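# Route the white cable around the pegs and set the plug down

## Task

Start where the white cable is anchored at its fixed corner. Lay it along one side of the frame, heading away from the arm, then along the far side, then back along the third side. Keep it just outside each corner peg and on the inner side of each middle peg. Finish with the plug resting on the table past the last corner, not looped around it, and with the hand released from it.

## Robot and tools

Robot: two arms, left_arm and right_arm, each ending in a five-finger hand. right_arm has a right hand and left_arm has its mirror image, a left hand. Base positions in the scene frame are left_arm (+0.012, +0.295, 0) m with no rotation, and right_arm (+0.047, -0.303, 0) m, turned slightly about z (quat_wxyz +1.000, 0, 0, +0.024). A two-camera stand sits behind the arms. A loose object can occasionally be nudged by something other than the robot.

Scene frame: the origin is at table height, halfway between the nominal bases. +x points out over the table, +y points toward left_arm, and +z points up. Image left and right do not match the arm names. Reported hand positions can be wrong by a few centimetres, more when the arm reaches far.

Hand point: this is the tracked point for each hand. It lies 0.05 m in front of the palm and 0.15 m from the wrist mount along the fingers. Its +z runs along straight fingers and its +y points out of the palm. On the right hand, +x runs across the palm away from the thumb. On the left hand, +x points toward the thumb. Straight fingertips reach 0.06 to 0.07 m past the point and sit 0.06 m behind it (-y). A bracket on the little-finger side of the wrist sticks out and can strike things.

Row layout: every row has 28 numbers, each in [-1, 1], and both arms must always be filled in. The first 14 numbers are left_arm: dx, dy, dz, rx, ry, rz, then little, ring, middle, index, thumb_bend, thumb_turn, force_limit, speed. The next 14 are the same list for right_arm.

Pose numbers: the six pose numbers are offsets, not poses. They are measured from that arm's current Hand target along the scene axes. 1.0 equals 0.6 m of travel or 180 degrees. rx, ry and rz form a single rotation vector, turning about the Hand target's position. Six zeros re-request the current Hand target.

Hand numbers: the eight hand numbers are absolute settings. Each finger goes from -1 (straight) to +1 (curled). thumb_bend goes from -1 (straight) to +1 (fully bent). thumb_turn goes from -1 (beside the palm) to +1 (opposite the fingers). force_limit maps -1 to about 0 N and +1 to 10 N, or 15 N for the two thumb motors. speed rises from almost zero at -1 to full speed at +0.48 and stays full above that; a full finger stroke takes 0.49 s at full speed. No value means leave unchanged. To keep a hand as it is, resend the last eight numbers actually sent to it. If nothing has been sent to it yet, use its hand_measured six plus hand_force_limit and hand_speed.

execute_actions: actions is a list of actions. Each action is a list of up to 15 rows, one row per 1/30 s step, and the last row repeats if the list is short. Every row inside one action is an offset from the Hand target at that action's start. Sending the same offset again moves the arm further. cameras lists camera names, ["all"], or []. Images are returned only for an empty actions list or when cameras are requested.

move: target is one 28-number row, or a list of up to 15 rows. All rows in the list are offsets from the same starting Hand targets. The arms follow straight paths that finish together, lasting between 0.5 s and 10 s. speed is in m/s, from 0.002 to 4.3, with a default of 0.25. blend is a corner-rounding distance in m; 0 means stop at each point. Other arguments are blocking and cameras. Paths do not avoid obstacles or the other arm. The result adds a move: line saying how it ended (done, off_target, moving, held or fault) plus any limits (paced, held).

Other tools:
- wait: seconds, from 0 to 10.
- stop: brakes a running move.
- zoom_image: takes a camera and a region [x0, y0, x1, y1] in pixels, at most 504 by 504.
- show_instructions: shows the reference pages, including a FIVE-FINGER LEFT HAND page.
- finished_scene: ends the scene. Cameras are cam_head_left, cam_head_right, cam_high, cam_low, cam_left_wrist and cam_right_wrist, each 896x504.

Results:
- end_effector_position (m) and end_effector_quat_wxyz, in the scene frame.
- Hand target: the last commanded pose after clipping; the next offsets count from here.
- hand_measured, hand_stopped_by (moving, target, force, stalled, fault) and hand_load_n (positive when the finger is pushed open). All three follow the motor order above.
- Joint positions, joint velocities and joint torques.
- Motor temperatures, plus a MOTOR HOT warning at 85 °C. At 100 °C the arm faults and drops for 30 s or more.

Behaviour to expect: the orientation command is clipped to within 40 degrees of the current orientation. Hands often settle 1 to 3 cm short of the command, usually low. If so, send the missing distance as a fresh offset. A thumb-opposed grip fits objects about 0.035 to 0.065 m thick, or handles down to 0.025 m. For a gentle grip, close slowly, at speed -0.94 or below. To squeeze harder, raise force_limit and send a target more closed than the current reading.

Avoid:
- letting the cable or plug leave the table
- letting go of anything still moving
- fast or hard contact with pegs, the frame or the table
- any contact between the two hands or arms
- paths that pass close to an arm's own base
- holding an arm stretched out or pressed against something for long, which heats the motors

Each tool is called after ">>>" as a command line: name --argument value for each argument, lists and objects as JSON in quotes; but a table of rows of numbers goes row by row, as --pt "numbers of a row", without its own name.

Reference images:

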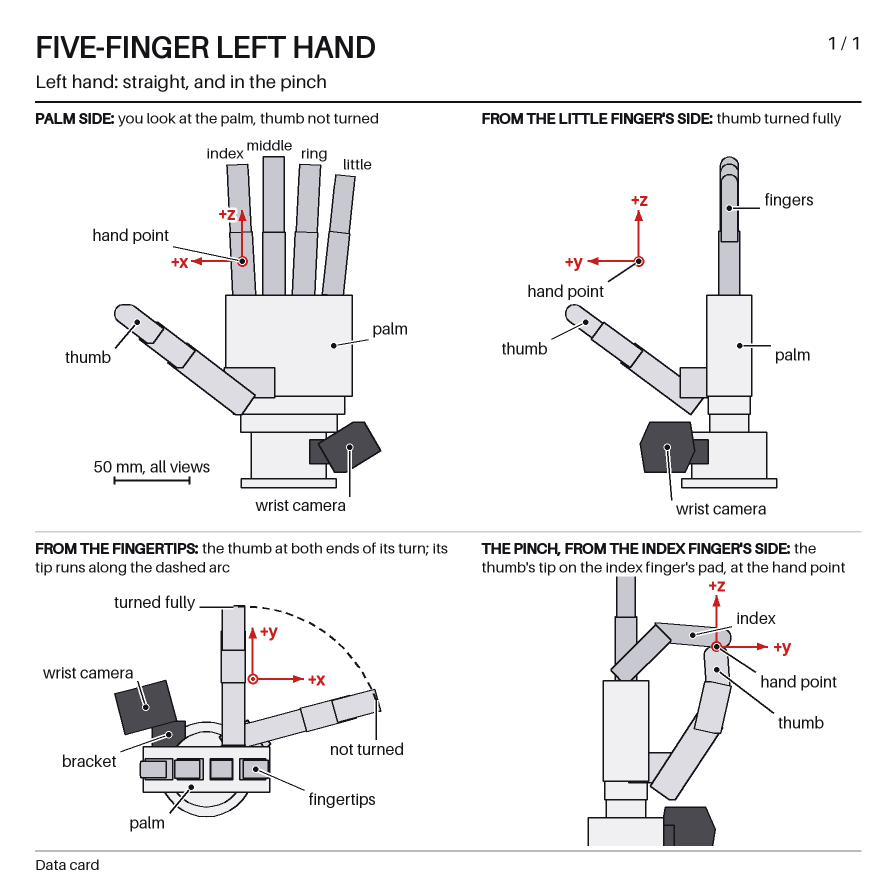

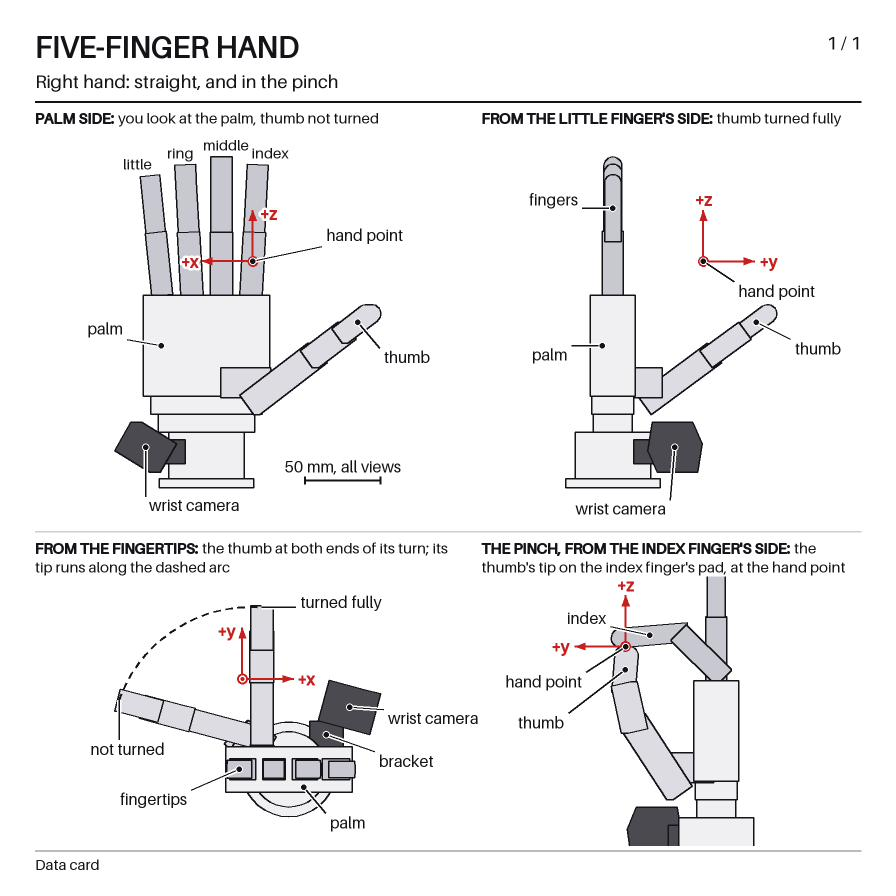

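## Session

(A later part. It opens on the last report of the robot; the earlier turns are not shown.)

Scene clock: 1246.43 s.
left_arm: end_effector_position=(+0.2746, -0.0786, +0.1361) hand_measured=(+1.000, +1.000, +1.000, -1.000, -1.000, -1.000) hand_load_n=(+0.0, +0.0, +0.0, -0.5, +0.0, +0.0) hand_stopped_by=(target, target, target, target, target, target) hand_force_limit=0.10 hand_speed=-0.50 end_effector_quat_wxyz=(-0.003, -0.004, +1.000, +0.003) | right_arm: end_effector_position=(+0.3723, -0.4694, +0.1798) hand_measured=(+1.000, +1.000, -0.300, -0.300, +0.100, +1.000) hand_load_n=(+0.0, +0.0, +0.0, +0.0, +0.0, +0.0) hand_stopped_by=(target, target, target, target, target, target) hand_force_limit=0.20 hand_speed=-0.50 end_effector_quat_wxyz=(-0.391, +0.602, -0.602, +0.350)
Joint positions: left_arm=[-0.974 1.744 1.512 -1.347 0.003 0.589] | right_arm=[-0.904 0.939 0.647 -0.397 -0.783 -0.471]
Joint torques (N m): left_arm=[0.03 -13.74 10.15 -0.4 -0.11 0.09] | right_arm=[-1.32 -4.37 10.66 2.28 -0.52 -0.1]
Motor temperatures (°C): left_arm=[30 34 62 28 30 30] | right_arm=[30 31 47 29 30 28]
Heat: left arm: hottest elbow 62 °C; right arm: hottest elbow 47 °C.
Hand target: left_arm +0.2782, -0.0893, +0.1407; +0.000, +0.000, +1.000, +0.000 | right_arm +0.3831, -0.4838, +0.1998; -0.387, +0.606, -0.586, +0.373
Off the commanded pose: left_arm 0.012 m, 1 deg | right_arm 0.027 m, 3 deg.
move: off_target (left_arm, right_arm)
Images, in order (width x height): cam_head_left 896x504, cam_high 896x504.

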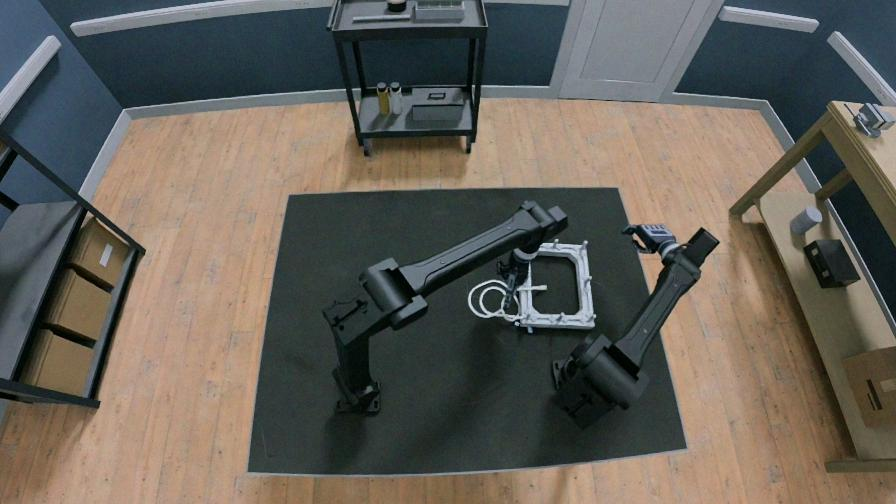

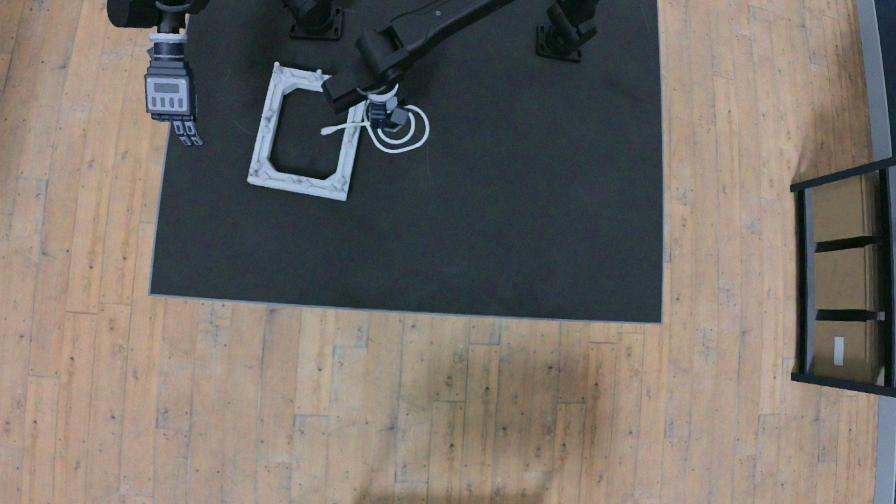

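>>> move --pt "0.02 -0.017 0.0 0 0 0 1 1 1 -1 -1 -1 0.1 -0.5 0 0 0 0 0 0 1 1 -0.3 -0.3 0.1 1 0.2 -0.5" --pt "0.022 -0.014 -0.104 0 0 0 1 1 1 -1 -1 -1 0.1 -0.5 0 0 0 0 0 0 1 1 -0.3 -0.3 0.1 1 0.2 -0.5" --speed 0.12 --cameras '["cam_head_left","cam_high","cam_low"]'

>>> zoom_image --camera "cam_head_left" --region '[490, 260, 550, 320]'

>>> zoom_image --camera "cam_high" --region '[340, 90, 430, 160]'

>>> zoom_image --camera "cam_low" --region '[430, 250, 530, 310]'

Scene clock: 1267.57 s.
left_arm: end_effector_position=(+0.2872, -0.0967, +0.0851) hand_measured=(+1.000, +1.000, +1.000, -1.000, -1.000, -1.000) hand_load_n=(+0.5, +0.0, +0.0, +0.0, +0.0, +0.0) hand_stopped_by=(target, target, target, target, target, target) hand_force_limit=0.10 hand_speed=-0.50 end_effector_quat_wxyz=(-0.001, -0.004, +1.000, -0.001) | right_arm: end_effector_position=(+0.3723, -0.4694, +0.1798) hand_measured=(+1.000, +1.000, -0.300, -0.300, +0.100, +1.000) hand_load_n=(+0.0, +0.0, +0.0, +0.0, +0.0, +0.0) hand_stopped_by=(target, target, target, target, target, target) hand_force_limit=0.20 hand_speed=-0.50 end_effector_quat_wxyz=(-0.391, +0.602, -0.602, +0.350)
Joint positions: left_arm=[-0.974 1.83 1.495 -1.235 0.002 0.589] | right_arm=[-0.904 0.939 0.647 -0.397 -0.783 -0.471]
Joint torques (N m): left_arm=[1.2 -15.15 7.24 0.61 -0.09 0.2] | right_arm=[-1.08 -3.78 10.76 2.13 -0.53 -0.16]
Motor temperatures (°C): left_arm=[30 35 60 28 29 30] | right_arm=[30 31 48 29 30 28]
Heat: left arm: hottest elbow 60 °C; right arm: hottest elbow 48 °C.
Hand target: left_arm +0.2914, -0.0978, +0.0784; +0.000, +0.000, +1.000, +0.000 | right_arm +0.3831, -0.4838, +0.1998; -0.387, +0.606, -0.586, +0.373
Off the commanded pose: left_arm 0.008 m, 0 deg | right_arm 0.027 m, 3 deg.
move: off_target (right_arm)
Images, in order (width x height): cam_head_left 896x504, cam_high 896x504, cam_low 896x504.

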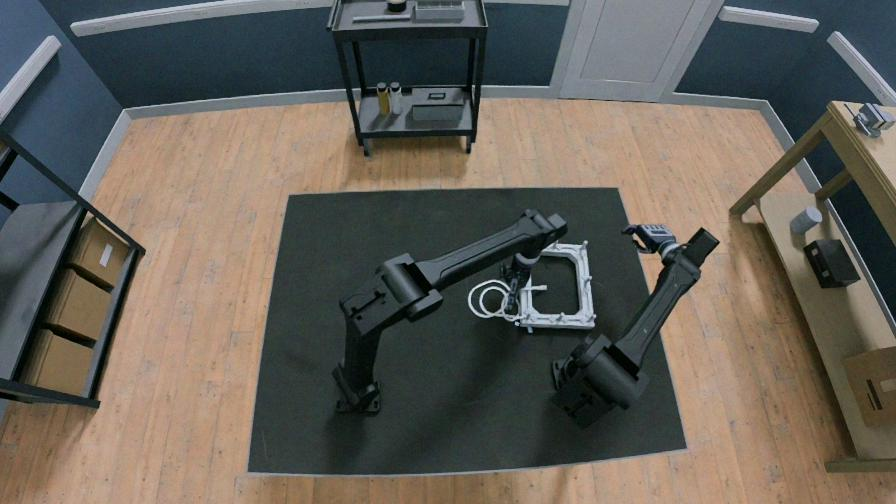

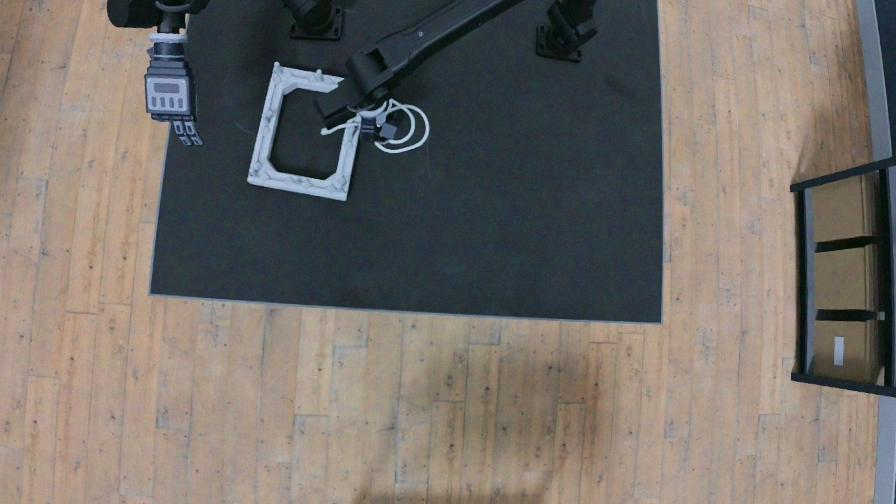

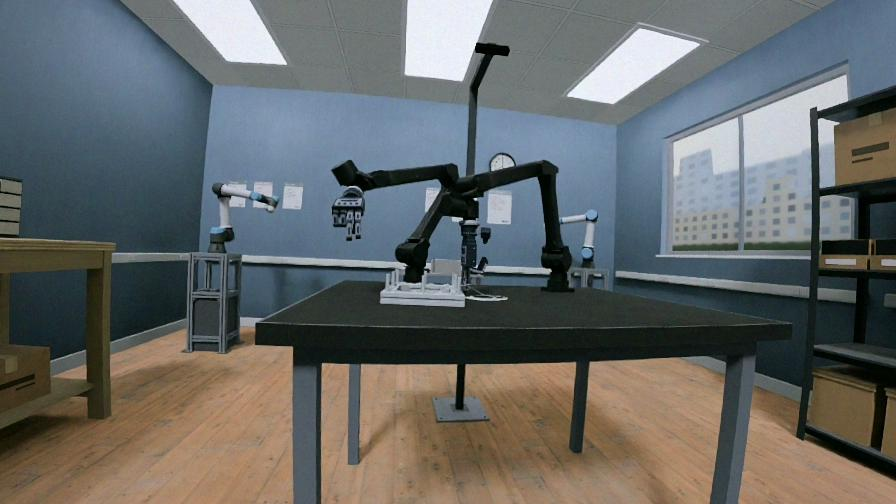

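Scaled by 8.400 from the camera's 896x504 image, which has a finer 1280x720 frame.

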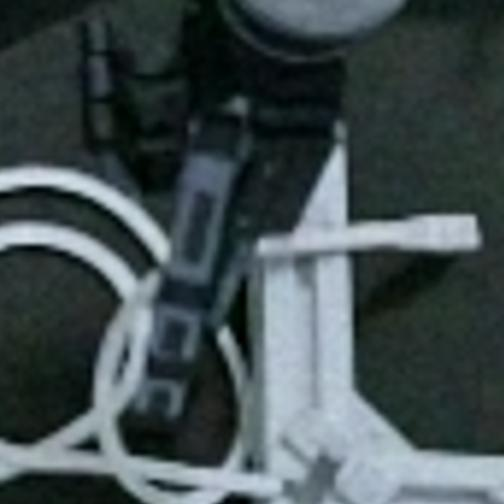

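Scaled by 5.600 from the camera's 896x504 image, which has a finer 1280x720 frame.

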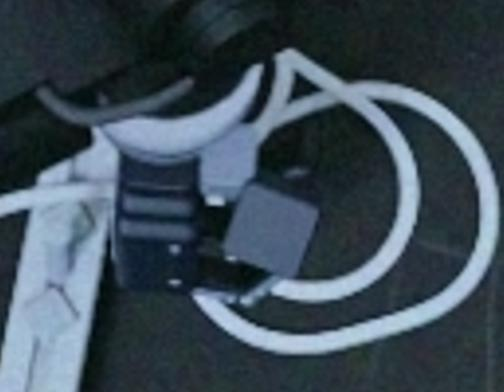

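Scaled by 5.040 from the camera's 896x504 image, which has a finer 1280x720 frame.

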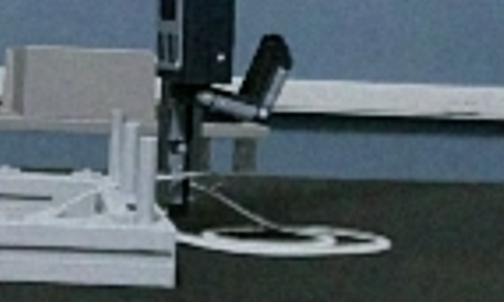

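>>> move --pt "0.0 0.02 -0.012 0 0 0 1 1 1 -1 -1 -1 0.1 -0.5 0 0 0 0 0 0 1 1 -0.3 -0.3 0.1 1 0.2 -0.5" --pt "-0.02 0.24 -0.01 0 0 0 1 1 1 -1 -1 -1 0.1 -0.5 0 0 0 0 0 0 1 1 -0.3 -0.3 0.1 1 0.2 -0.5" --speed 0.1 --cameras '["cam_head_left","cam_high","cam_low"]'

>>> zoom_image --camera "cam_head_left" --region '[440, 230, 580, 340]'

>>> zoom_image --camera "cam_high" --region '[320, 70, 460, 180]'

Scene clock: 1279.57 s.
left_arm: end_effector_position=(+0.2753, +0.0447, +0.0727) hand_measured=(+1.000, +1.000, +1.000, -1.000, -1.000, -1.000) hand_load_n=(+0.0, +0.0, +0.0, +0.0, +0.0, +0.0) hand_stopped_by=(target, target, target, target, target, target) hand_force_limit=0.10 hand_speed=-0.50 end_effector_quat_wxyz=(-0.004, -0.002, +1.000, +0.004) | right_arm: end_effector_position=(+0.3723, -0.4694, +0.1798) hand_measured=(+1.000, +1.000, -0.300, -0.300, +0.100, +1.000) hand_load_n=(+0.0, +0.5, +0.0, +0.0, +0.0, +0.0) hand_stopped_by=(target, target, target, target, target, target) hand_force_limit=0.20 hand_speed=-0.50 end_effector_quat_wxyz=(-0.391, +0.602, -0.602, +0.350)
Joint positions: left_arm=[-0.811 1.566 1.107 -1.123 0.001 0.756] | right_arm=[-0.904 0.939 0.647 -0.397 -0.783 -0.471]
Joint torques (N m): left_arm=[1.55 -12.04 6.57 0.51 -0.07 0.2] | right_arm=[0.15 -3.37 10.71 2.32 -0.46 -0.17]
Motor temperatures (°C): left_arm=[30 35 58 28 29 30] | right_arm=[30 31 49 29 30 28]
Heat: left arm: hottest elbow 58 °C; right arm: hottest elbow 49 °C.
Hand target: left_arm +0.2793, +0.0463, +0.0723; +0.000, +0.000, +1.000, +0.000 | right_arm +0.3831, -0.4838, +0.1998; -0.387, +0.606, -0.586, +0.373
Off the commanded pose: left_arm 0.004 m, 1 deg | right_arm 0.027 m, 3 deg.
move: off_target (right_arm)
Images, in order (width x height): cam_head_left 896x504, cam_high 896x504, cam_low 896x504.

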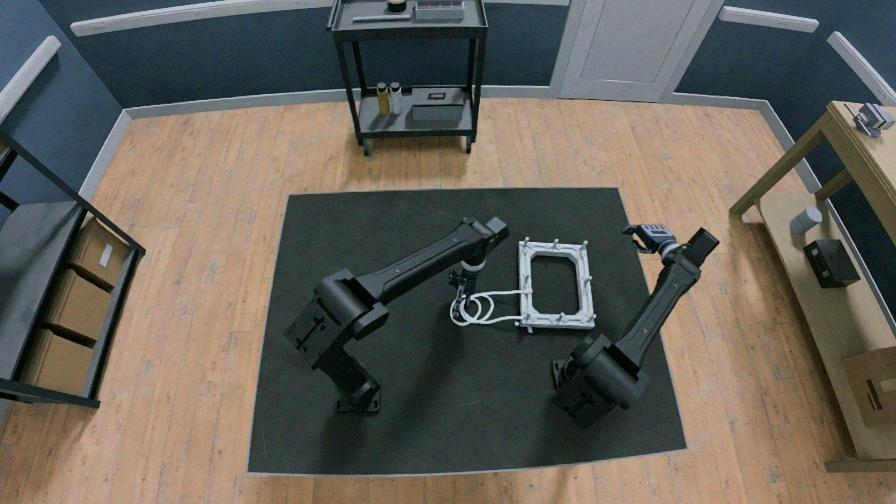

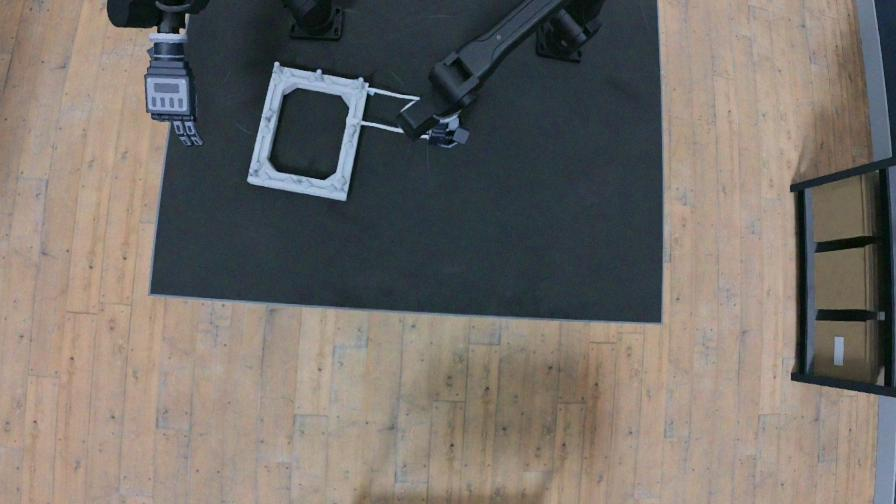

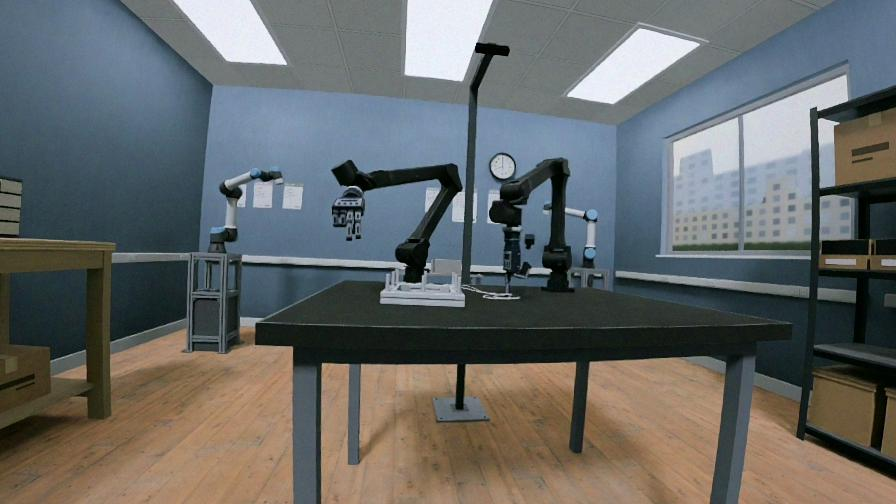

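Scaled by 3.600 from the camera's 896x504 image, which has a finer 1280x720 frame.

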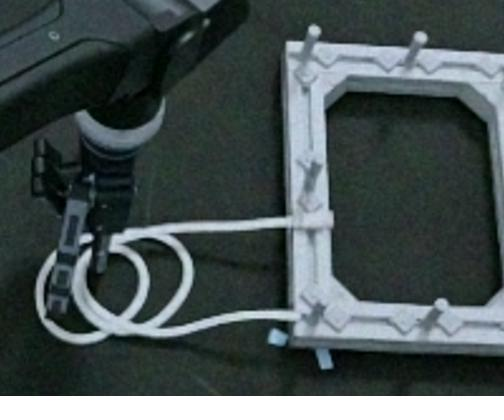

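Scaled by 3.600 from the camera's 896x504 image, which has a finer 1280x720 frame.

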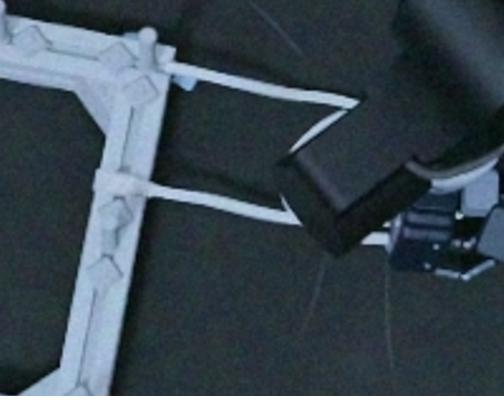

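>>> move --pt "0.0 0.13 0.0 0 0 0 1 1 1 -1 -1 -1 0.1 -0.5 0 0 0 0 0 0 1 1 -0.3 -0.3 0.1 1 0.2 -0.5" --speed 0.1 --cameras '["cam_head_left","cam_high","cam_low"]'

>>> zoom_image --camera "cam_head_left" --region '[420, 230, 560, 340]'

>>> zoom_image --camera "cam_high" --region '[330, 70, 500, 190]'

Scene clock: 1287.03 s.
left_arm: end_effector_position=(+0.2755, +0.1225, +0.0728) hand_measured=(+1.000, +1.000, +1.000, -1.000, -1.000, -1.000) hand_load_n=(+0.0, +0.0, +0.0, +0.0, +0.0, +0.0) hand_stopped_by=(target, target, target, target, target, target) hand_force_limit=0.10 hand_speed=-0.50 end_effector_quat_wxyz=(-0.005, -0.002, +1.000, +0.004) | right_arm: end_effector_position=(+0.3723, -0.4694, +0.1798) hand_measured=(+1.000, +1.000, -0.300, -0.300, +0.100, +1.000) hand_load_n=(+0.0, +0.0, +0.0, +0.0, +0.0, +0.0) hand_stopped_by=(target, target, target, target, target, target) hand_force_limit=0.20 hand_speed=-0.50 end_effector_quat_wxyz=(-0.391, +0.602, -0.602, +0.350)
Joint positions: left_arm=[-0.668 1.438 0.963 -1.109 0 0.901] | right_arm=[-0.904 0.939 0.647 -0.397 -0.783 -0.471]
Joint torques (N m): left_arm=[1.61 -9.99 6.5 0.61 -0.05 0.22] | right_arm=[-0.38 -3.9 10.77 2.22 -0.52 -0.31]
Motor temperatures (°C): left_arm=[30 35 56 28 29 30] | right_arm=[30 31 49 29 30 28]
Heat: left arm: hottest elbow 56 °C; right arm: hottest elbow 49 °C.
Hand target: left_arm +0.2794, +0.1242, +0.0722; +0.000, +0.000, +1.000, +0.000 | right_arm +0.3831, -0.4838, +0.1998; -0.387, +0.606, -0.586, +0.373
Off the commanded pose: left_arm 0.004 m, 1 deg | right_arm 0.027 m, 3 deg.
move: off_target (right_arm)
Images, in order (width x height): cam_head_left 896x504, cam_high 896x504, cam_low 896x504.

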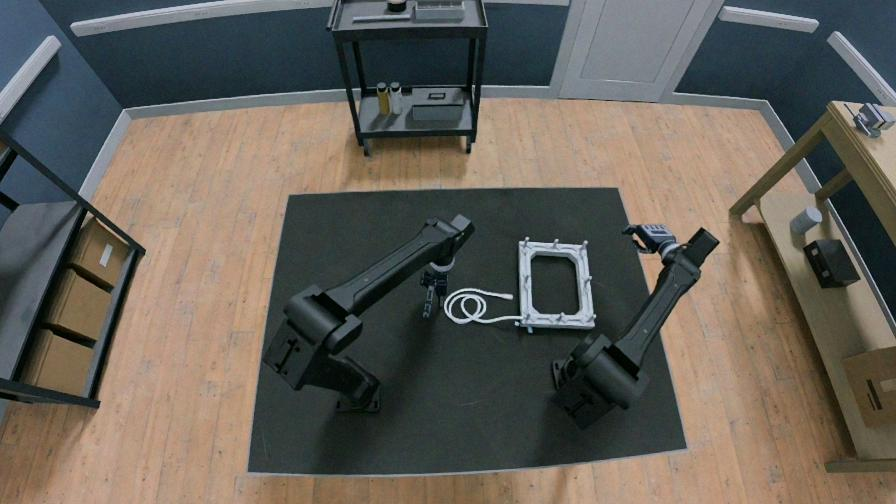

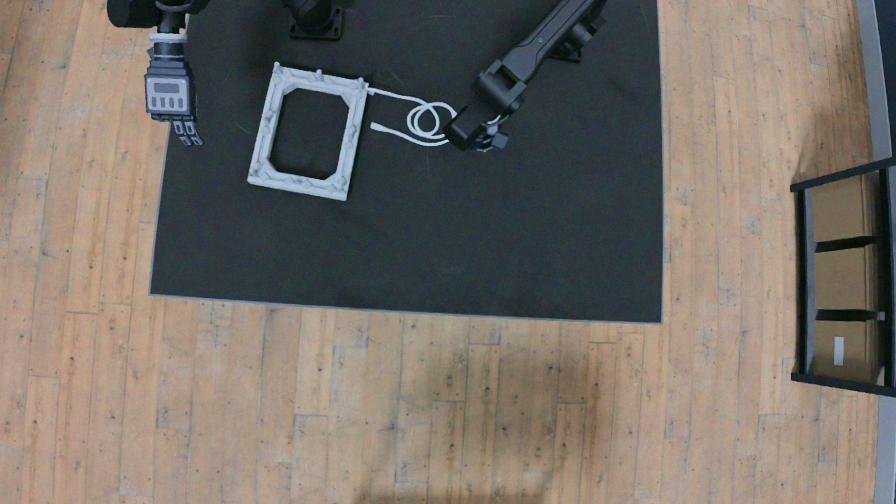

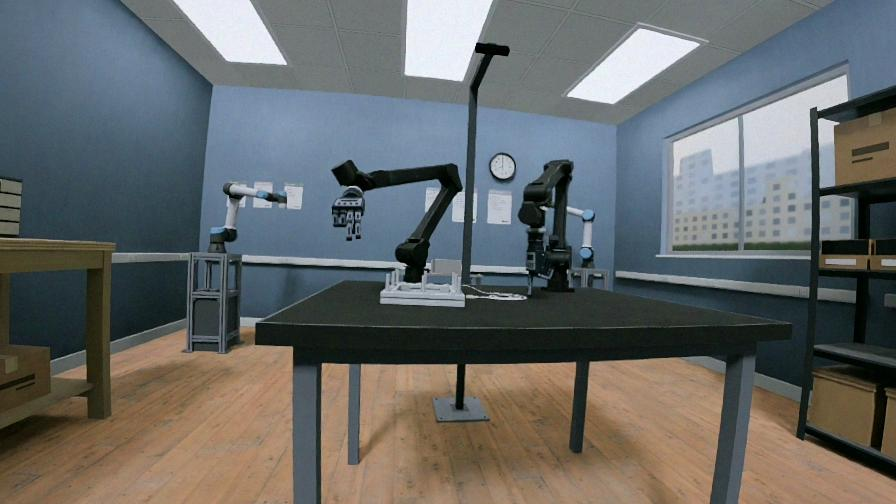

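Scaled by 3.600 from the camera's 896x504 image, which has a finer 1280x720 frame.

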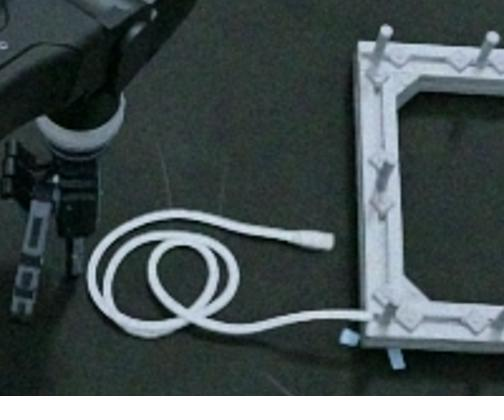

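Scaled by 2.965 from the camera's 896x504 image, which has a finer 1280x720 frame.

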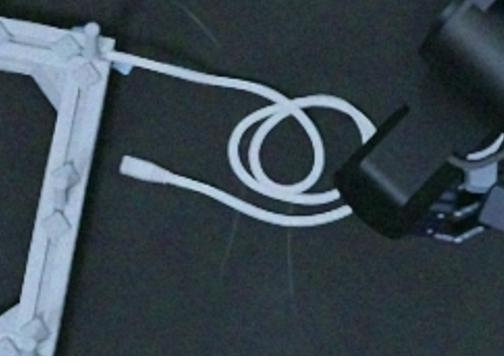

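>>> move --pt "0.0 0.03 0.09 0 0 0 1 1 1 -1 -1 -1 0.1 -0.5 0 0 0 0 0 0 1 1 -0.3 -0.3 0.1 1 0.2 -0.5" --pt "-0.03 -0.362 0.09 0 0 0 1 1 1 -1 -1 -1 0.1 -0.5 0 0 0 0 0 0 1 1 -0.3 -0.3 0.1 1 0.2 -0.5" --pt "-0.03 -0.362 0.005 0 0 0 1 1 1 -1 -1 -1 0.1 -0.5 0 0 0 0 0 0 1 1 -0.3 -0.3 0.1 1 0.2 -0.5" --speed 0.2 --cameras '["cam_head_left","cam_high","cam_low"]'

>>> zoom_image --camera "cam_head_left" --region '[480, 260, 550, 320]'

>>> zoom_image --camera "cam_low" --region '[430, 250, 530, 310]'

Scene clock: 1354.47 s.
left_arm: end_effector_position=(+0.2609, -0.0891, +0.0807) hand_measured=(+1.000, +1.000, +1.000, -1.000, -1.000, -1.000) hand_load_n=(+0.0, +0.0, +0.0, +0.0, +0.0, +0.0) hand_stopped_by=(target, target, target, target, target, target) hand_force_limit=0.10 hand_speed=-0.50 end_effector_quat_wxyz=(-0.001, +0.005, +1.000, +0.000) | right_arm: end_effector_position=(+0.3723, -0.4694, +0.1798) hand_measured=(+1.000, +1.000, -0.300, -0.300, +0.100, +1.000) hand_load_n=(+0.0, +0.0, +0.0, +0.0, +0.0, +0.0) hand_stopped_by=(target, target, target, target, target, target) hand_force_limit=0.20 hand_speed=-0.50 end_effector_quat_wxyz=(-0.391, +0.602, -0.602, +0.350)
Joint positions: left_arm=[-1.01 1.785 1.418 -1.205 0.002 0.571] | right_arm=[-0.904 0.939 0.647 -0.397 -0.783 -0.471]
Joint torques (N m): left_arm=[0.73 -14.8 7.23 0.58 -0.09 -0.04] | right_arm=[-0.32 -3.78 10.51 2.18 -0.52 -0.19]
Motor temperatures (°C): left_arm=[30 35 50 28 29 30] | right_arm=[30 31 52 29 30 28]
Heat: left arm: hottest elbow 50 °C; right arm: hottest elbow 52 °C.
Hand target: left_arm +0.2614, -0.0929, +0.0753; +0.000, +0.000, +1.000, +0.000 | right_arm +0.3831, -0.4838, +0.1998; -0.387, +0.606, -0.586, +0.373
Off the commanded pose: left_arm 0.007 m, 1 deg | right_arm 0.027 m, 3 deg.
move: off_target (right_arm)
Images, in order (width x height): cam_head_left 896x504, cam_high 896x504, cam_low 896x504.

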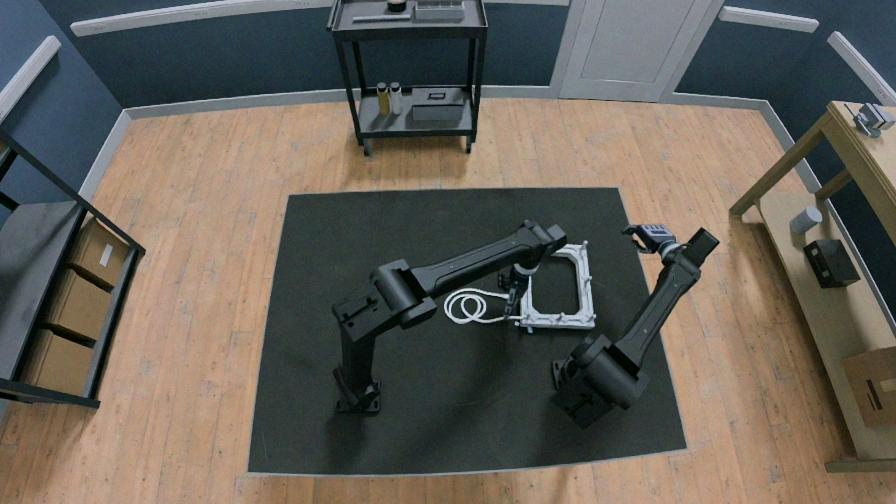

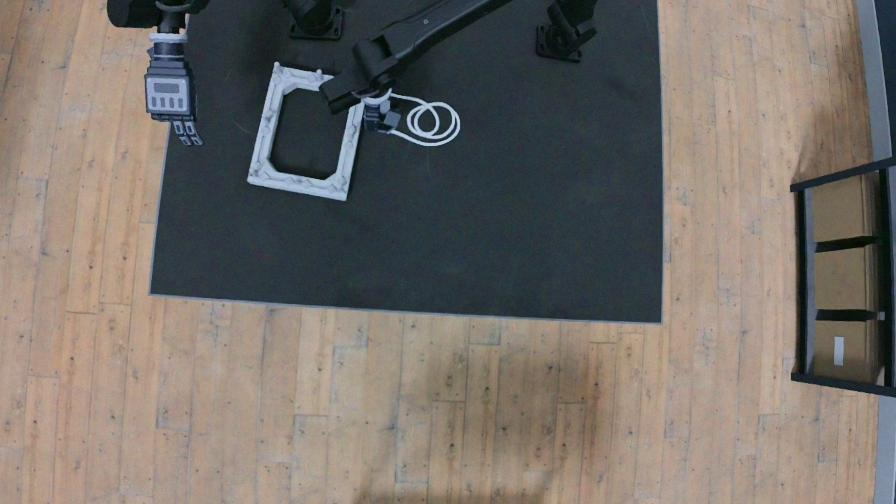

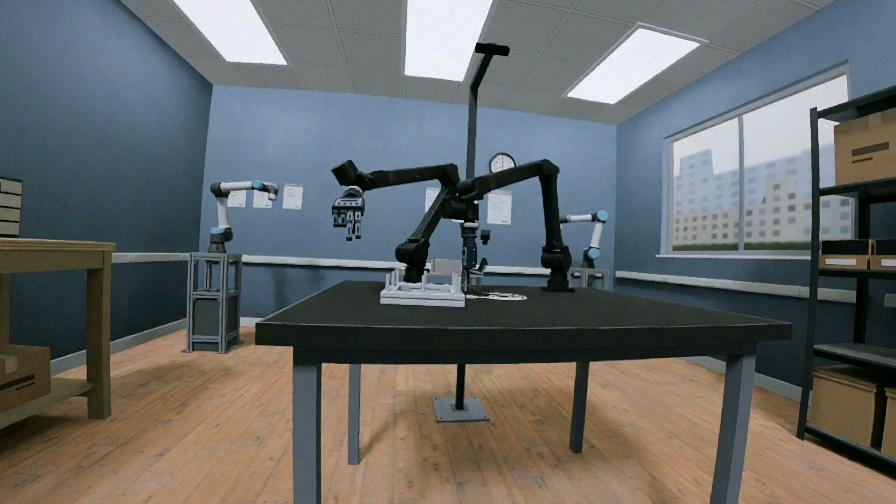

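Scaled by 7.200 from the camera's 896x504 image, which has a finer 1280x720 frame.

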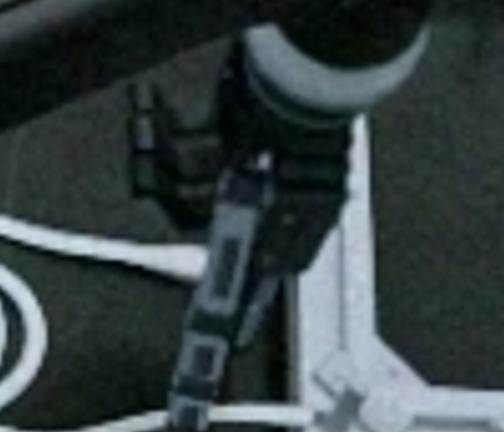

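Scaled by 5.040 from the camera's 896x504 image, which has a finer 1280x720 frame.

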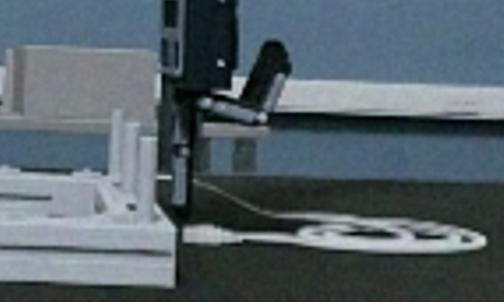

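>>> move --pt "0.0 0.005 -0.012 0 0 0 1 1 1 -1 -1 -1 0.1 -0.5 0 0 0 0 0 0 1 1 -0.3 -0.3 0.1 1 0.2 -0.5" --pt "0.22 0.03 -0.008 0 0 0 1 1 1 -1 -1 -1 0.1 -0.5 0 0 0 0 0 0 1 1 -0.3 -0.3 0.1 1 0.2 -0.5" --speed 0.1 --cameras '["cam_head_left","cam_high","cam_low"]'

>>> zoom_image --camera "cam_head_left" --region '[430, 230, 570, 340]'

>>> zoom_image --camera "cam_low" --region '[430, 250, 530, 310]'

Scene clock: 1364.67 s.
left_arm: end_effector_position=(+0.3820, -0.0716, +0.0721) hand_measured=(+1.000, +1.000, +1.000, -1.000, -1.000, -1.000) hand_load_n=(+0.0, +0.0, +0.0, +0.0, +0.0, +0.0) hand_stopped_by=(target, target, target, target, target, target) hand_force_limit=0.10 hand_speed=-0.50 end_effector_quat_wxyz=(-0.001, -0.002, +1.000, -0.001) | right_arm: end_effector_position=(+0.3723, -0.4694, +0.1798) hand_measured=(+1.000, +1.000, -0.300, -0.300, +0.100, +1.000) hand_load_n=(+0.0, +0.0, +0.0, +0.0, +0.0, +0.0) hand_stopped_by=(target, target, target, target, target, target) hand_force_limit=0.20 hand_speed=-0.50 end_effector_quat_wxyz=(-0.391, +0.602, -0.602, +0.350)
Joint positions: left_arm=[-0.816 1.941 1.625 -1.254 0.003 0.753] | right_arm=[-0.904 0.939 0.647 -0.397 -0.783 -0.471]
Joint torques (N m): left_arm=[1.55 -15.68 9.81 -0.24 -0.16 0.17] | right_arm=[-0.15 -4.25 10.7 2.22 -0.49 -0.24]
Heat: left arm: hottest elbow 50 °C; right arm: hottest elbow 52 °C.
Hand target: left_arm +0.3933, -0.0749, +0.0704; +0.000, +0.000, +1.000, +0.000 | right_arm +0.3831, -0.4838, +0.1998; -0.387, +0.606, -0.586, +0.373
Off the commanded pose: left_arm 0.012 m, 0 deg | right_arm 0.027 m, 3 deg.
move: off_target (left_arm, right_arm)
Images, in order (width x height): cam_head_left 896x504, cam_high 896x504, cam_low 896x504.

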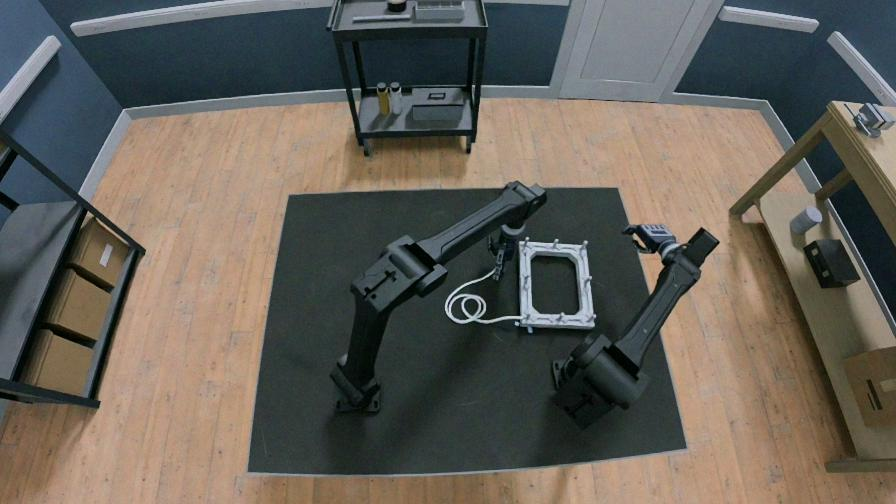

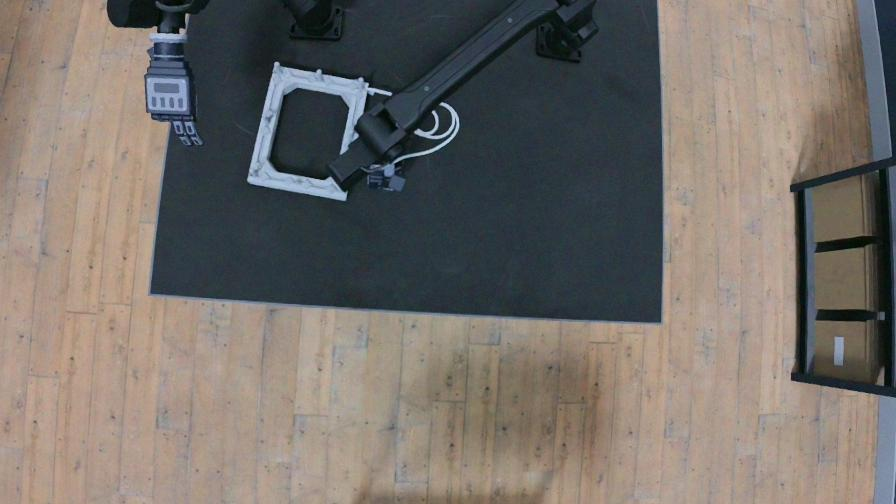

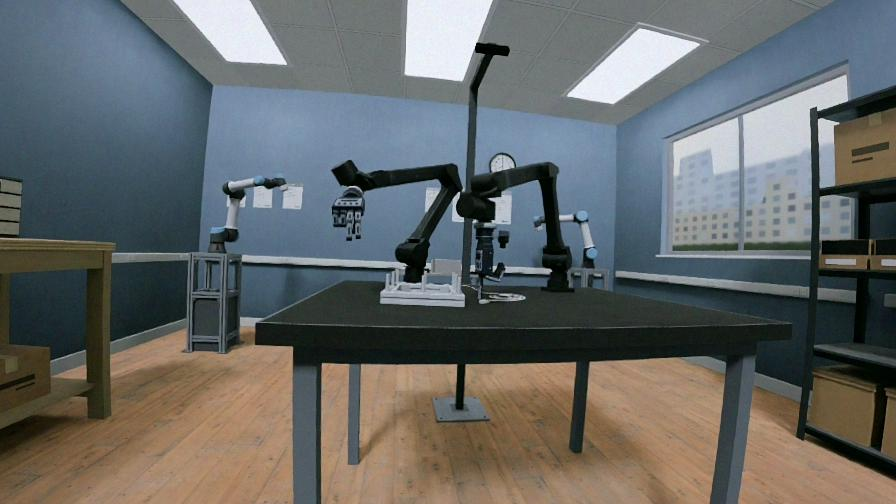

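Scaled by 3.600 from the camera's 896x504 image, which has a finer 1280x720 frame.

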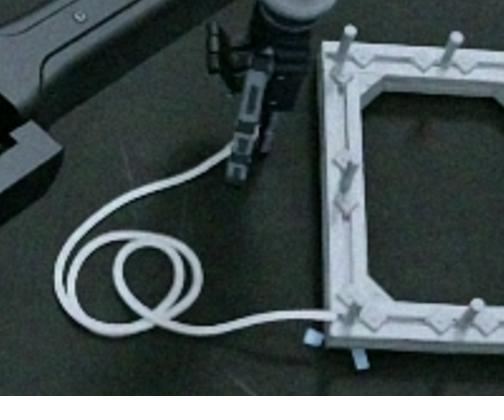

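Scaled by 5.040 from the camera's 896x504 image, which has a finer 1280x720 frame.

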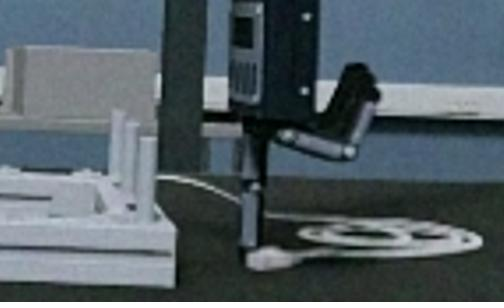

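>>> move --pt "-0.02 0.02 0.10 0 0 0 1 1 1 -1 -1 -1 0.1 -0.5 0 0 0 0 0 0 1 1 -0.3 -0.3 0.1 1 0.2 -0.5" --pt "-0.05 0.30 0.14 0 0 0 1 1 -0.2 -0.2 -0.15 1 0.1 -0.5 0 0 0 0 0 0 1 1 -0.3 -0.3 0.1 1 0.2 -0.5" --speed 0.2 --cameras '["cam_head_left","cam_high","cam_low"]'

>>> zoom_image --camera "cam_head_left" --region '[430, 230, 570, 340]'

>>> zoom_image --camera "cam_high" --region '[320, 90, 460, 200]'

Scene clock: 1376.37 s.
left_arm: end_effector_position=(+0.3599, +0.1042, +0.1557) hand_measured=(+1.000, +1.000, -0.200, -0.200, -0.150, +1.000) hand_load_n=(+0.0, +0.0, +0.0, +0.0, +0.0, +0.0) hand_stopped_by=(target, target, target, target, target, target) hand_force_limit=0.10 hand_speed=-0.50 end_effector_quat_wxyz=(-0.004, -0.002, +1.000, +0.004) | right_arm: end_effector_position=(+0.3723, -0.4694, +0.1798) hand_measured=(+1.000, +1.000, -0.300, -0.300, +0.100, +1.000) hand_load_n=(+0.0, +0.0, +0.0, +0.0, +0.0, +0.0) hand_stopped_by=(target, target, target, target, target, target) hand_force_limit=0.20 hand_speed=-0.50 end_effector_quat_wxyz=(-0.391, +0.602, -0.602, +0.350)
Joint positions: left_arm=[-0.585 1.558 1.329 -1.352 -0.001 0.983] | right_arm=[-0.904 0.939 0.647 -0.397 -0.783 -0.471]
Joint torques (N m): left_arm=[1.32 -12.57 7.23 0.59 0.01 0.18] | right_arm=[-0.56 -3.6 10.66 2.29 -0.56 -0.14]
Heat: left arm: hottest elbow 51 °C; right arm: hottest elbow 52 °C.
Hand target: left_arm +0.3633, +0.1051, +0.1545; +0.000, +0.000, +1.000, +0.000 | right_arm +0.3831, -0.4838, +0.1998; -0.387, +0.606, -0.586, +0.373
Off the commanded pose: left_arm 0.004 m, 1 deg | right_arm 0.027 m, 3 deg.
move: off_target (right_arm)
Images, in order (width x height): cam_head_left 896x504, cam_high 896x504, cam_low 896x504.

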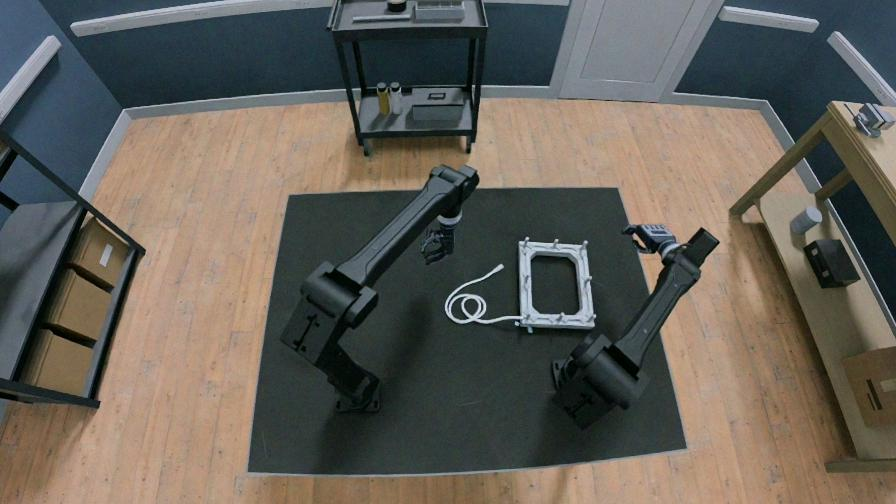

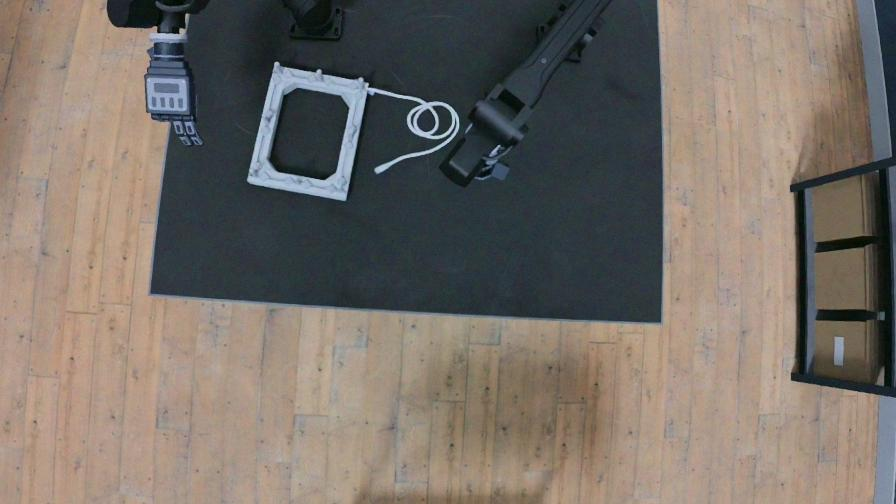

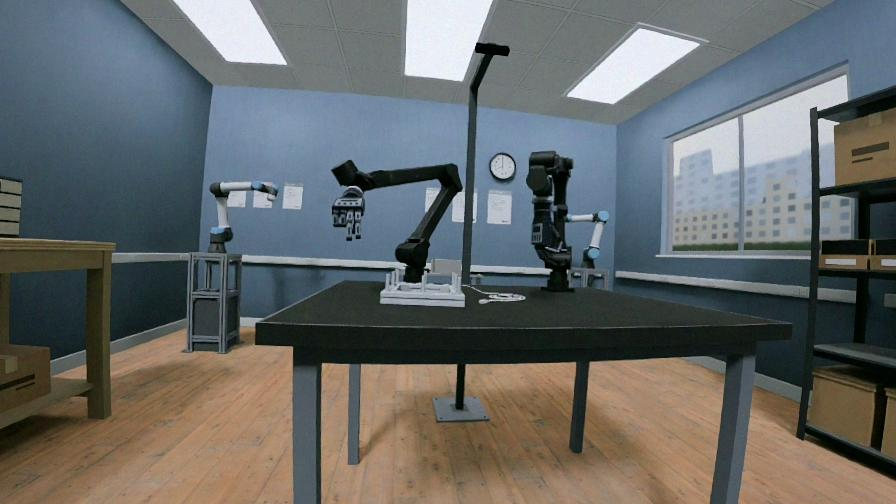

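Scaled by 3.600 from the camera's 896x504 image, which has a finer 1280x720 frame.

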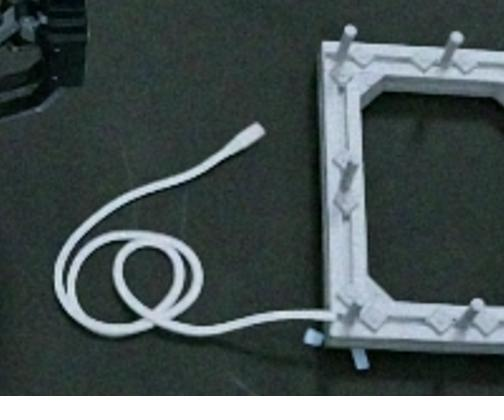

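Scaled by 3.600 from the camera's 896x504 image, which has a finer 1280x720 frame.

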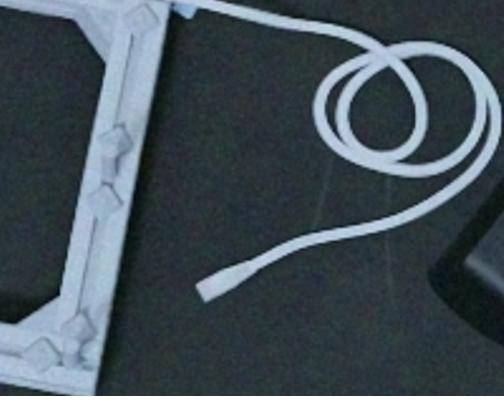

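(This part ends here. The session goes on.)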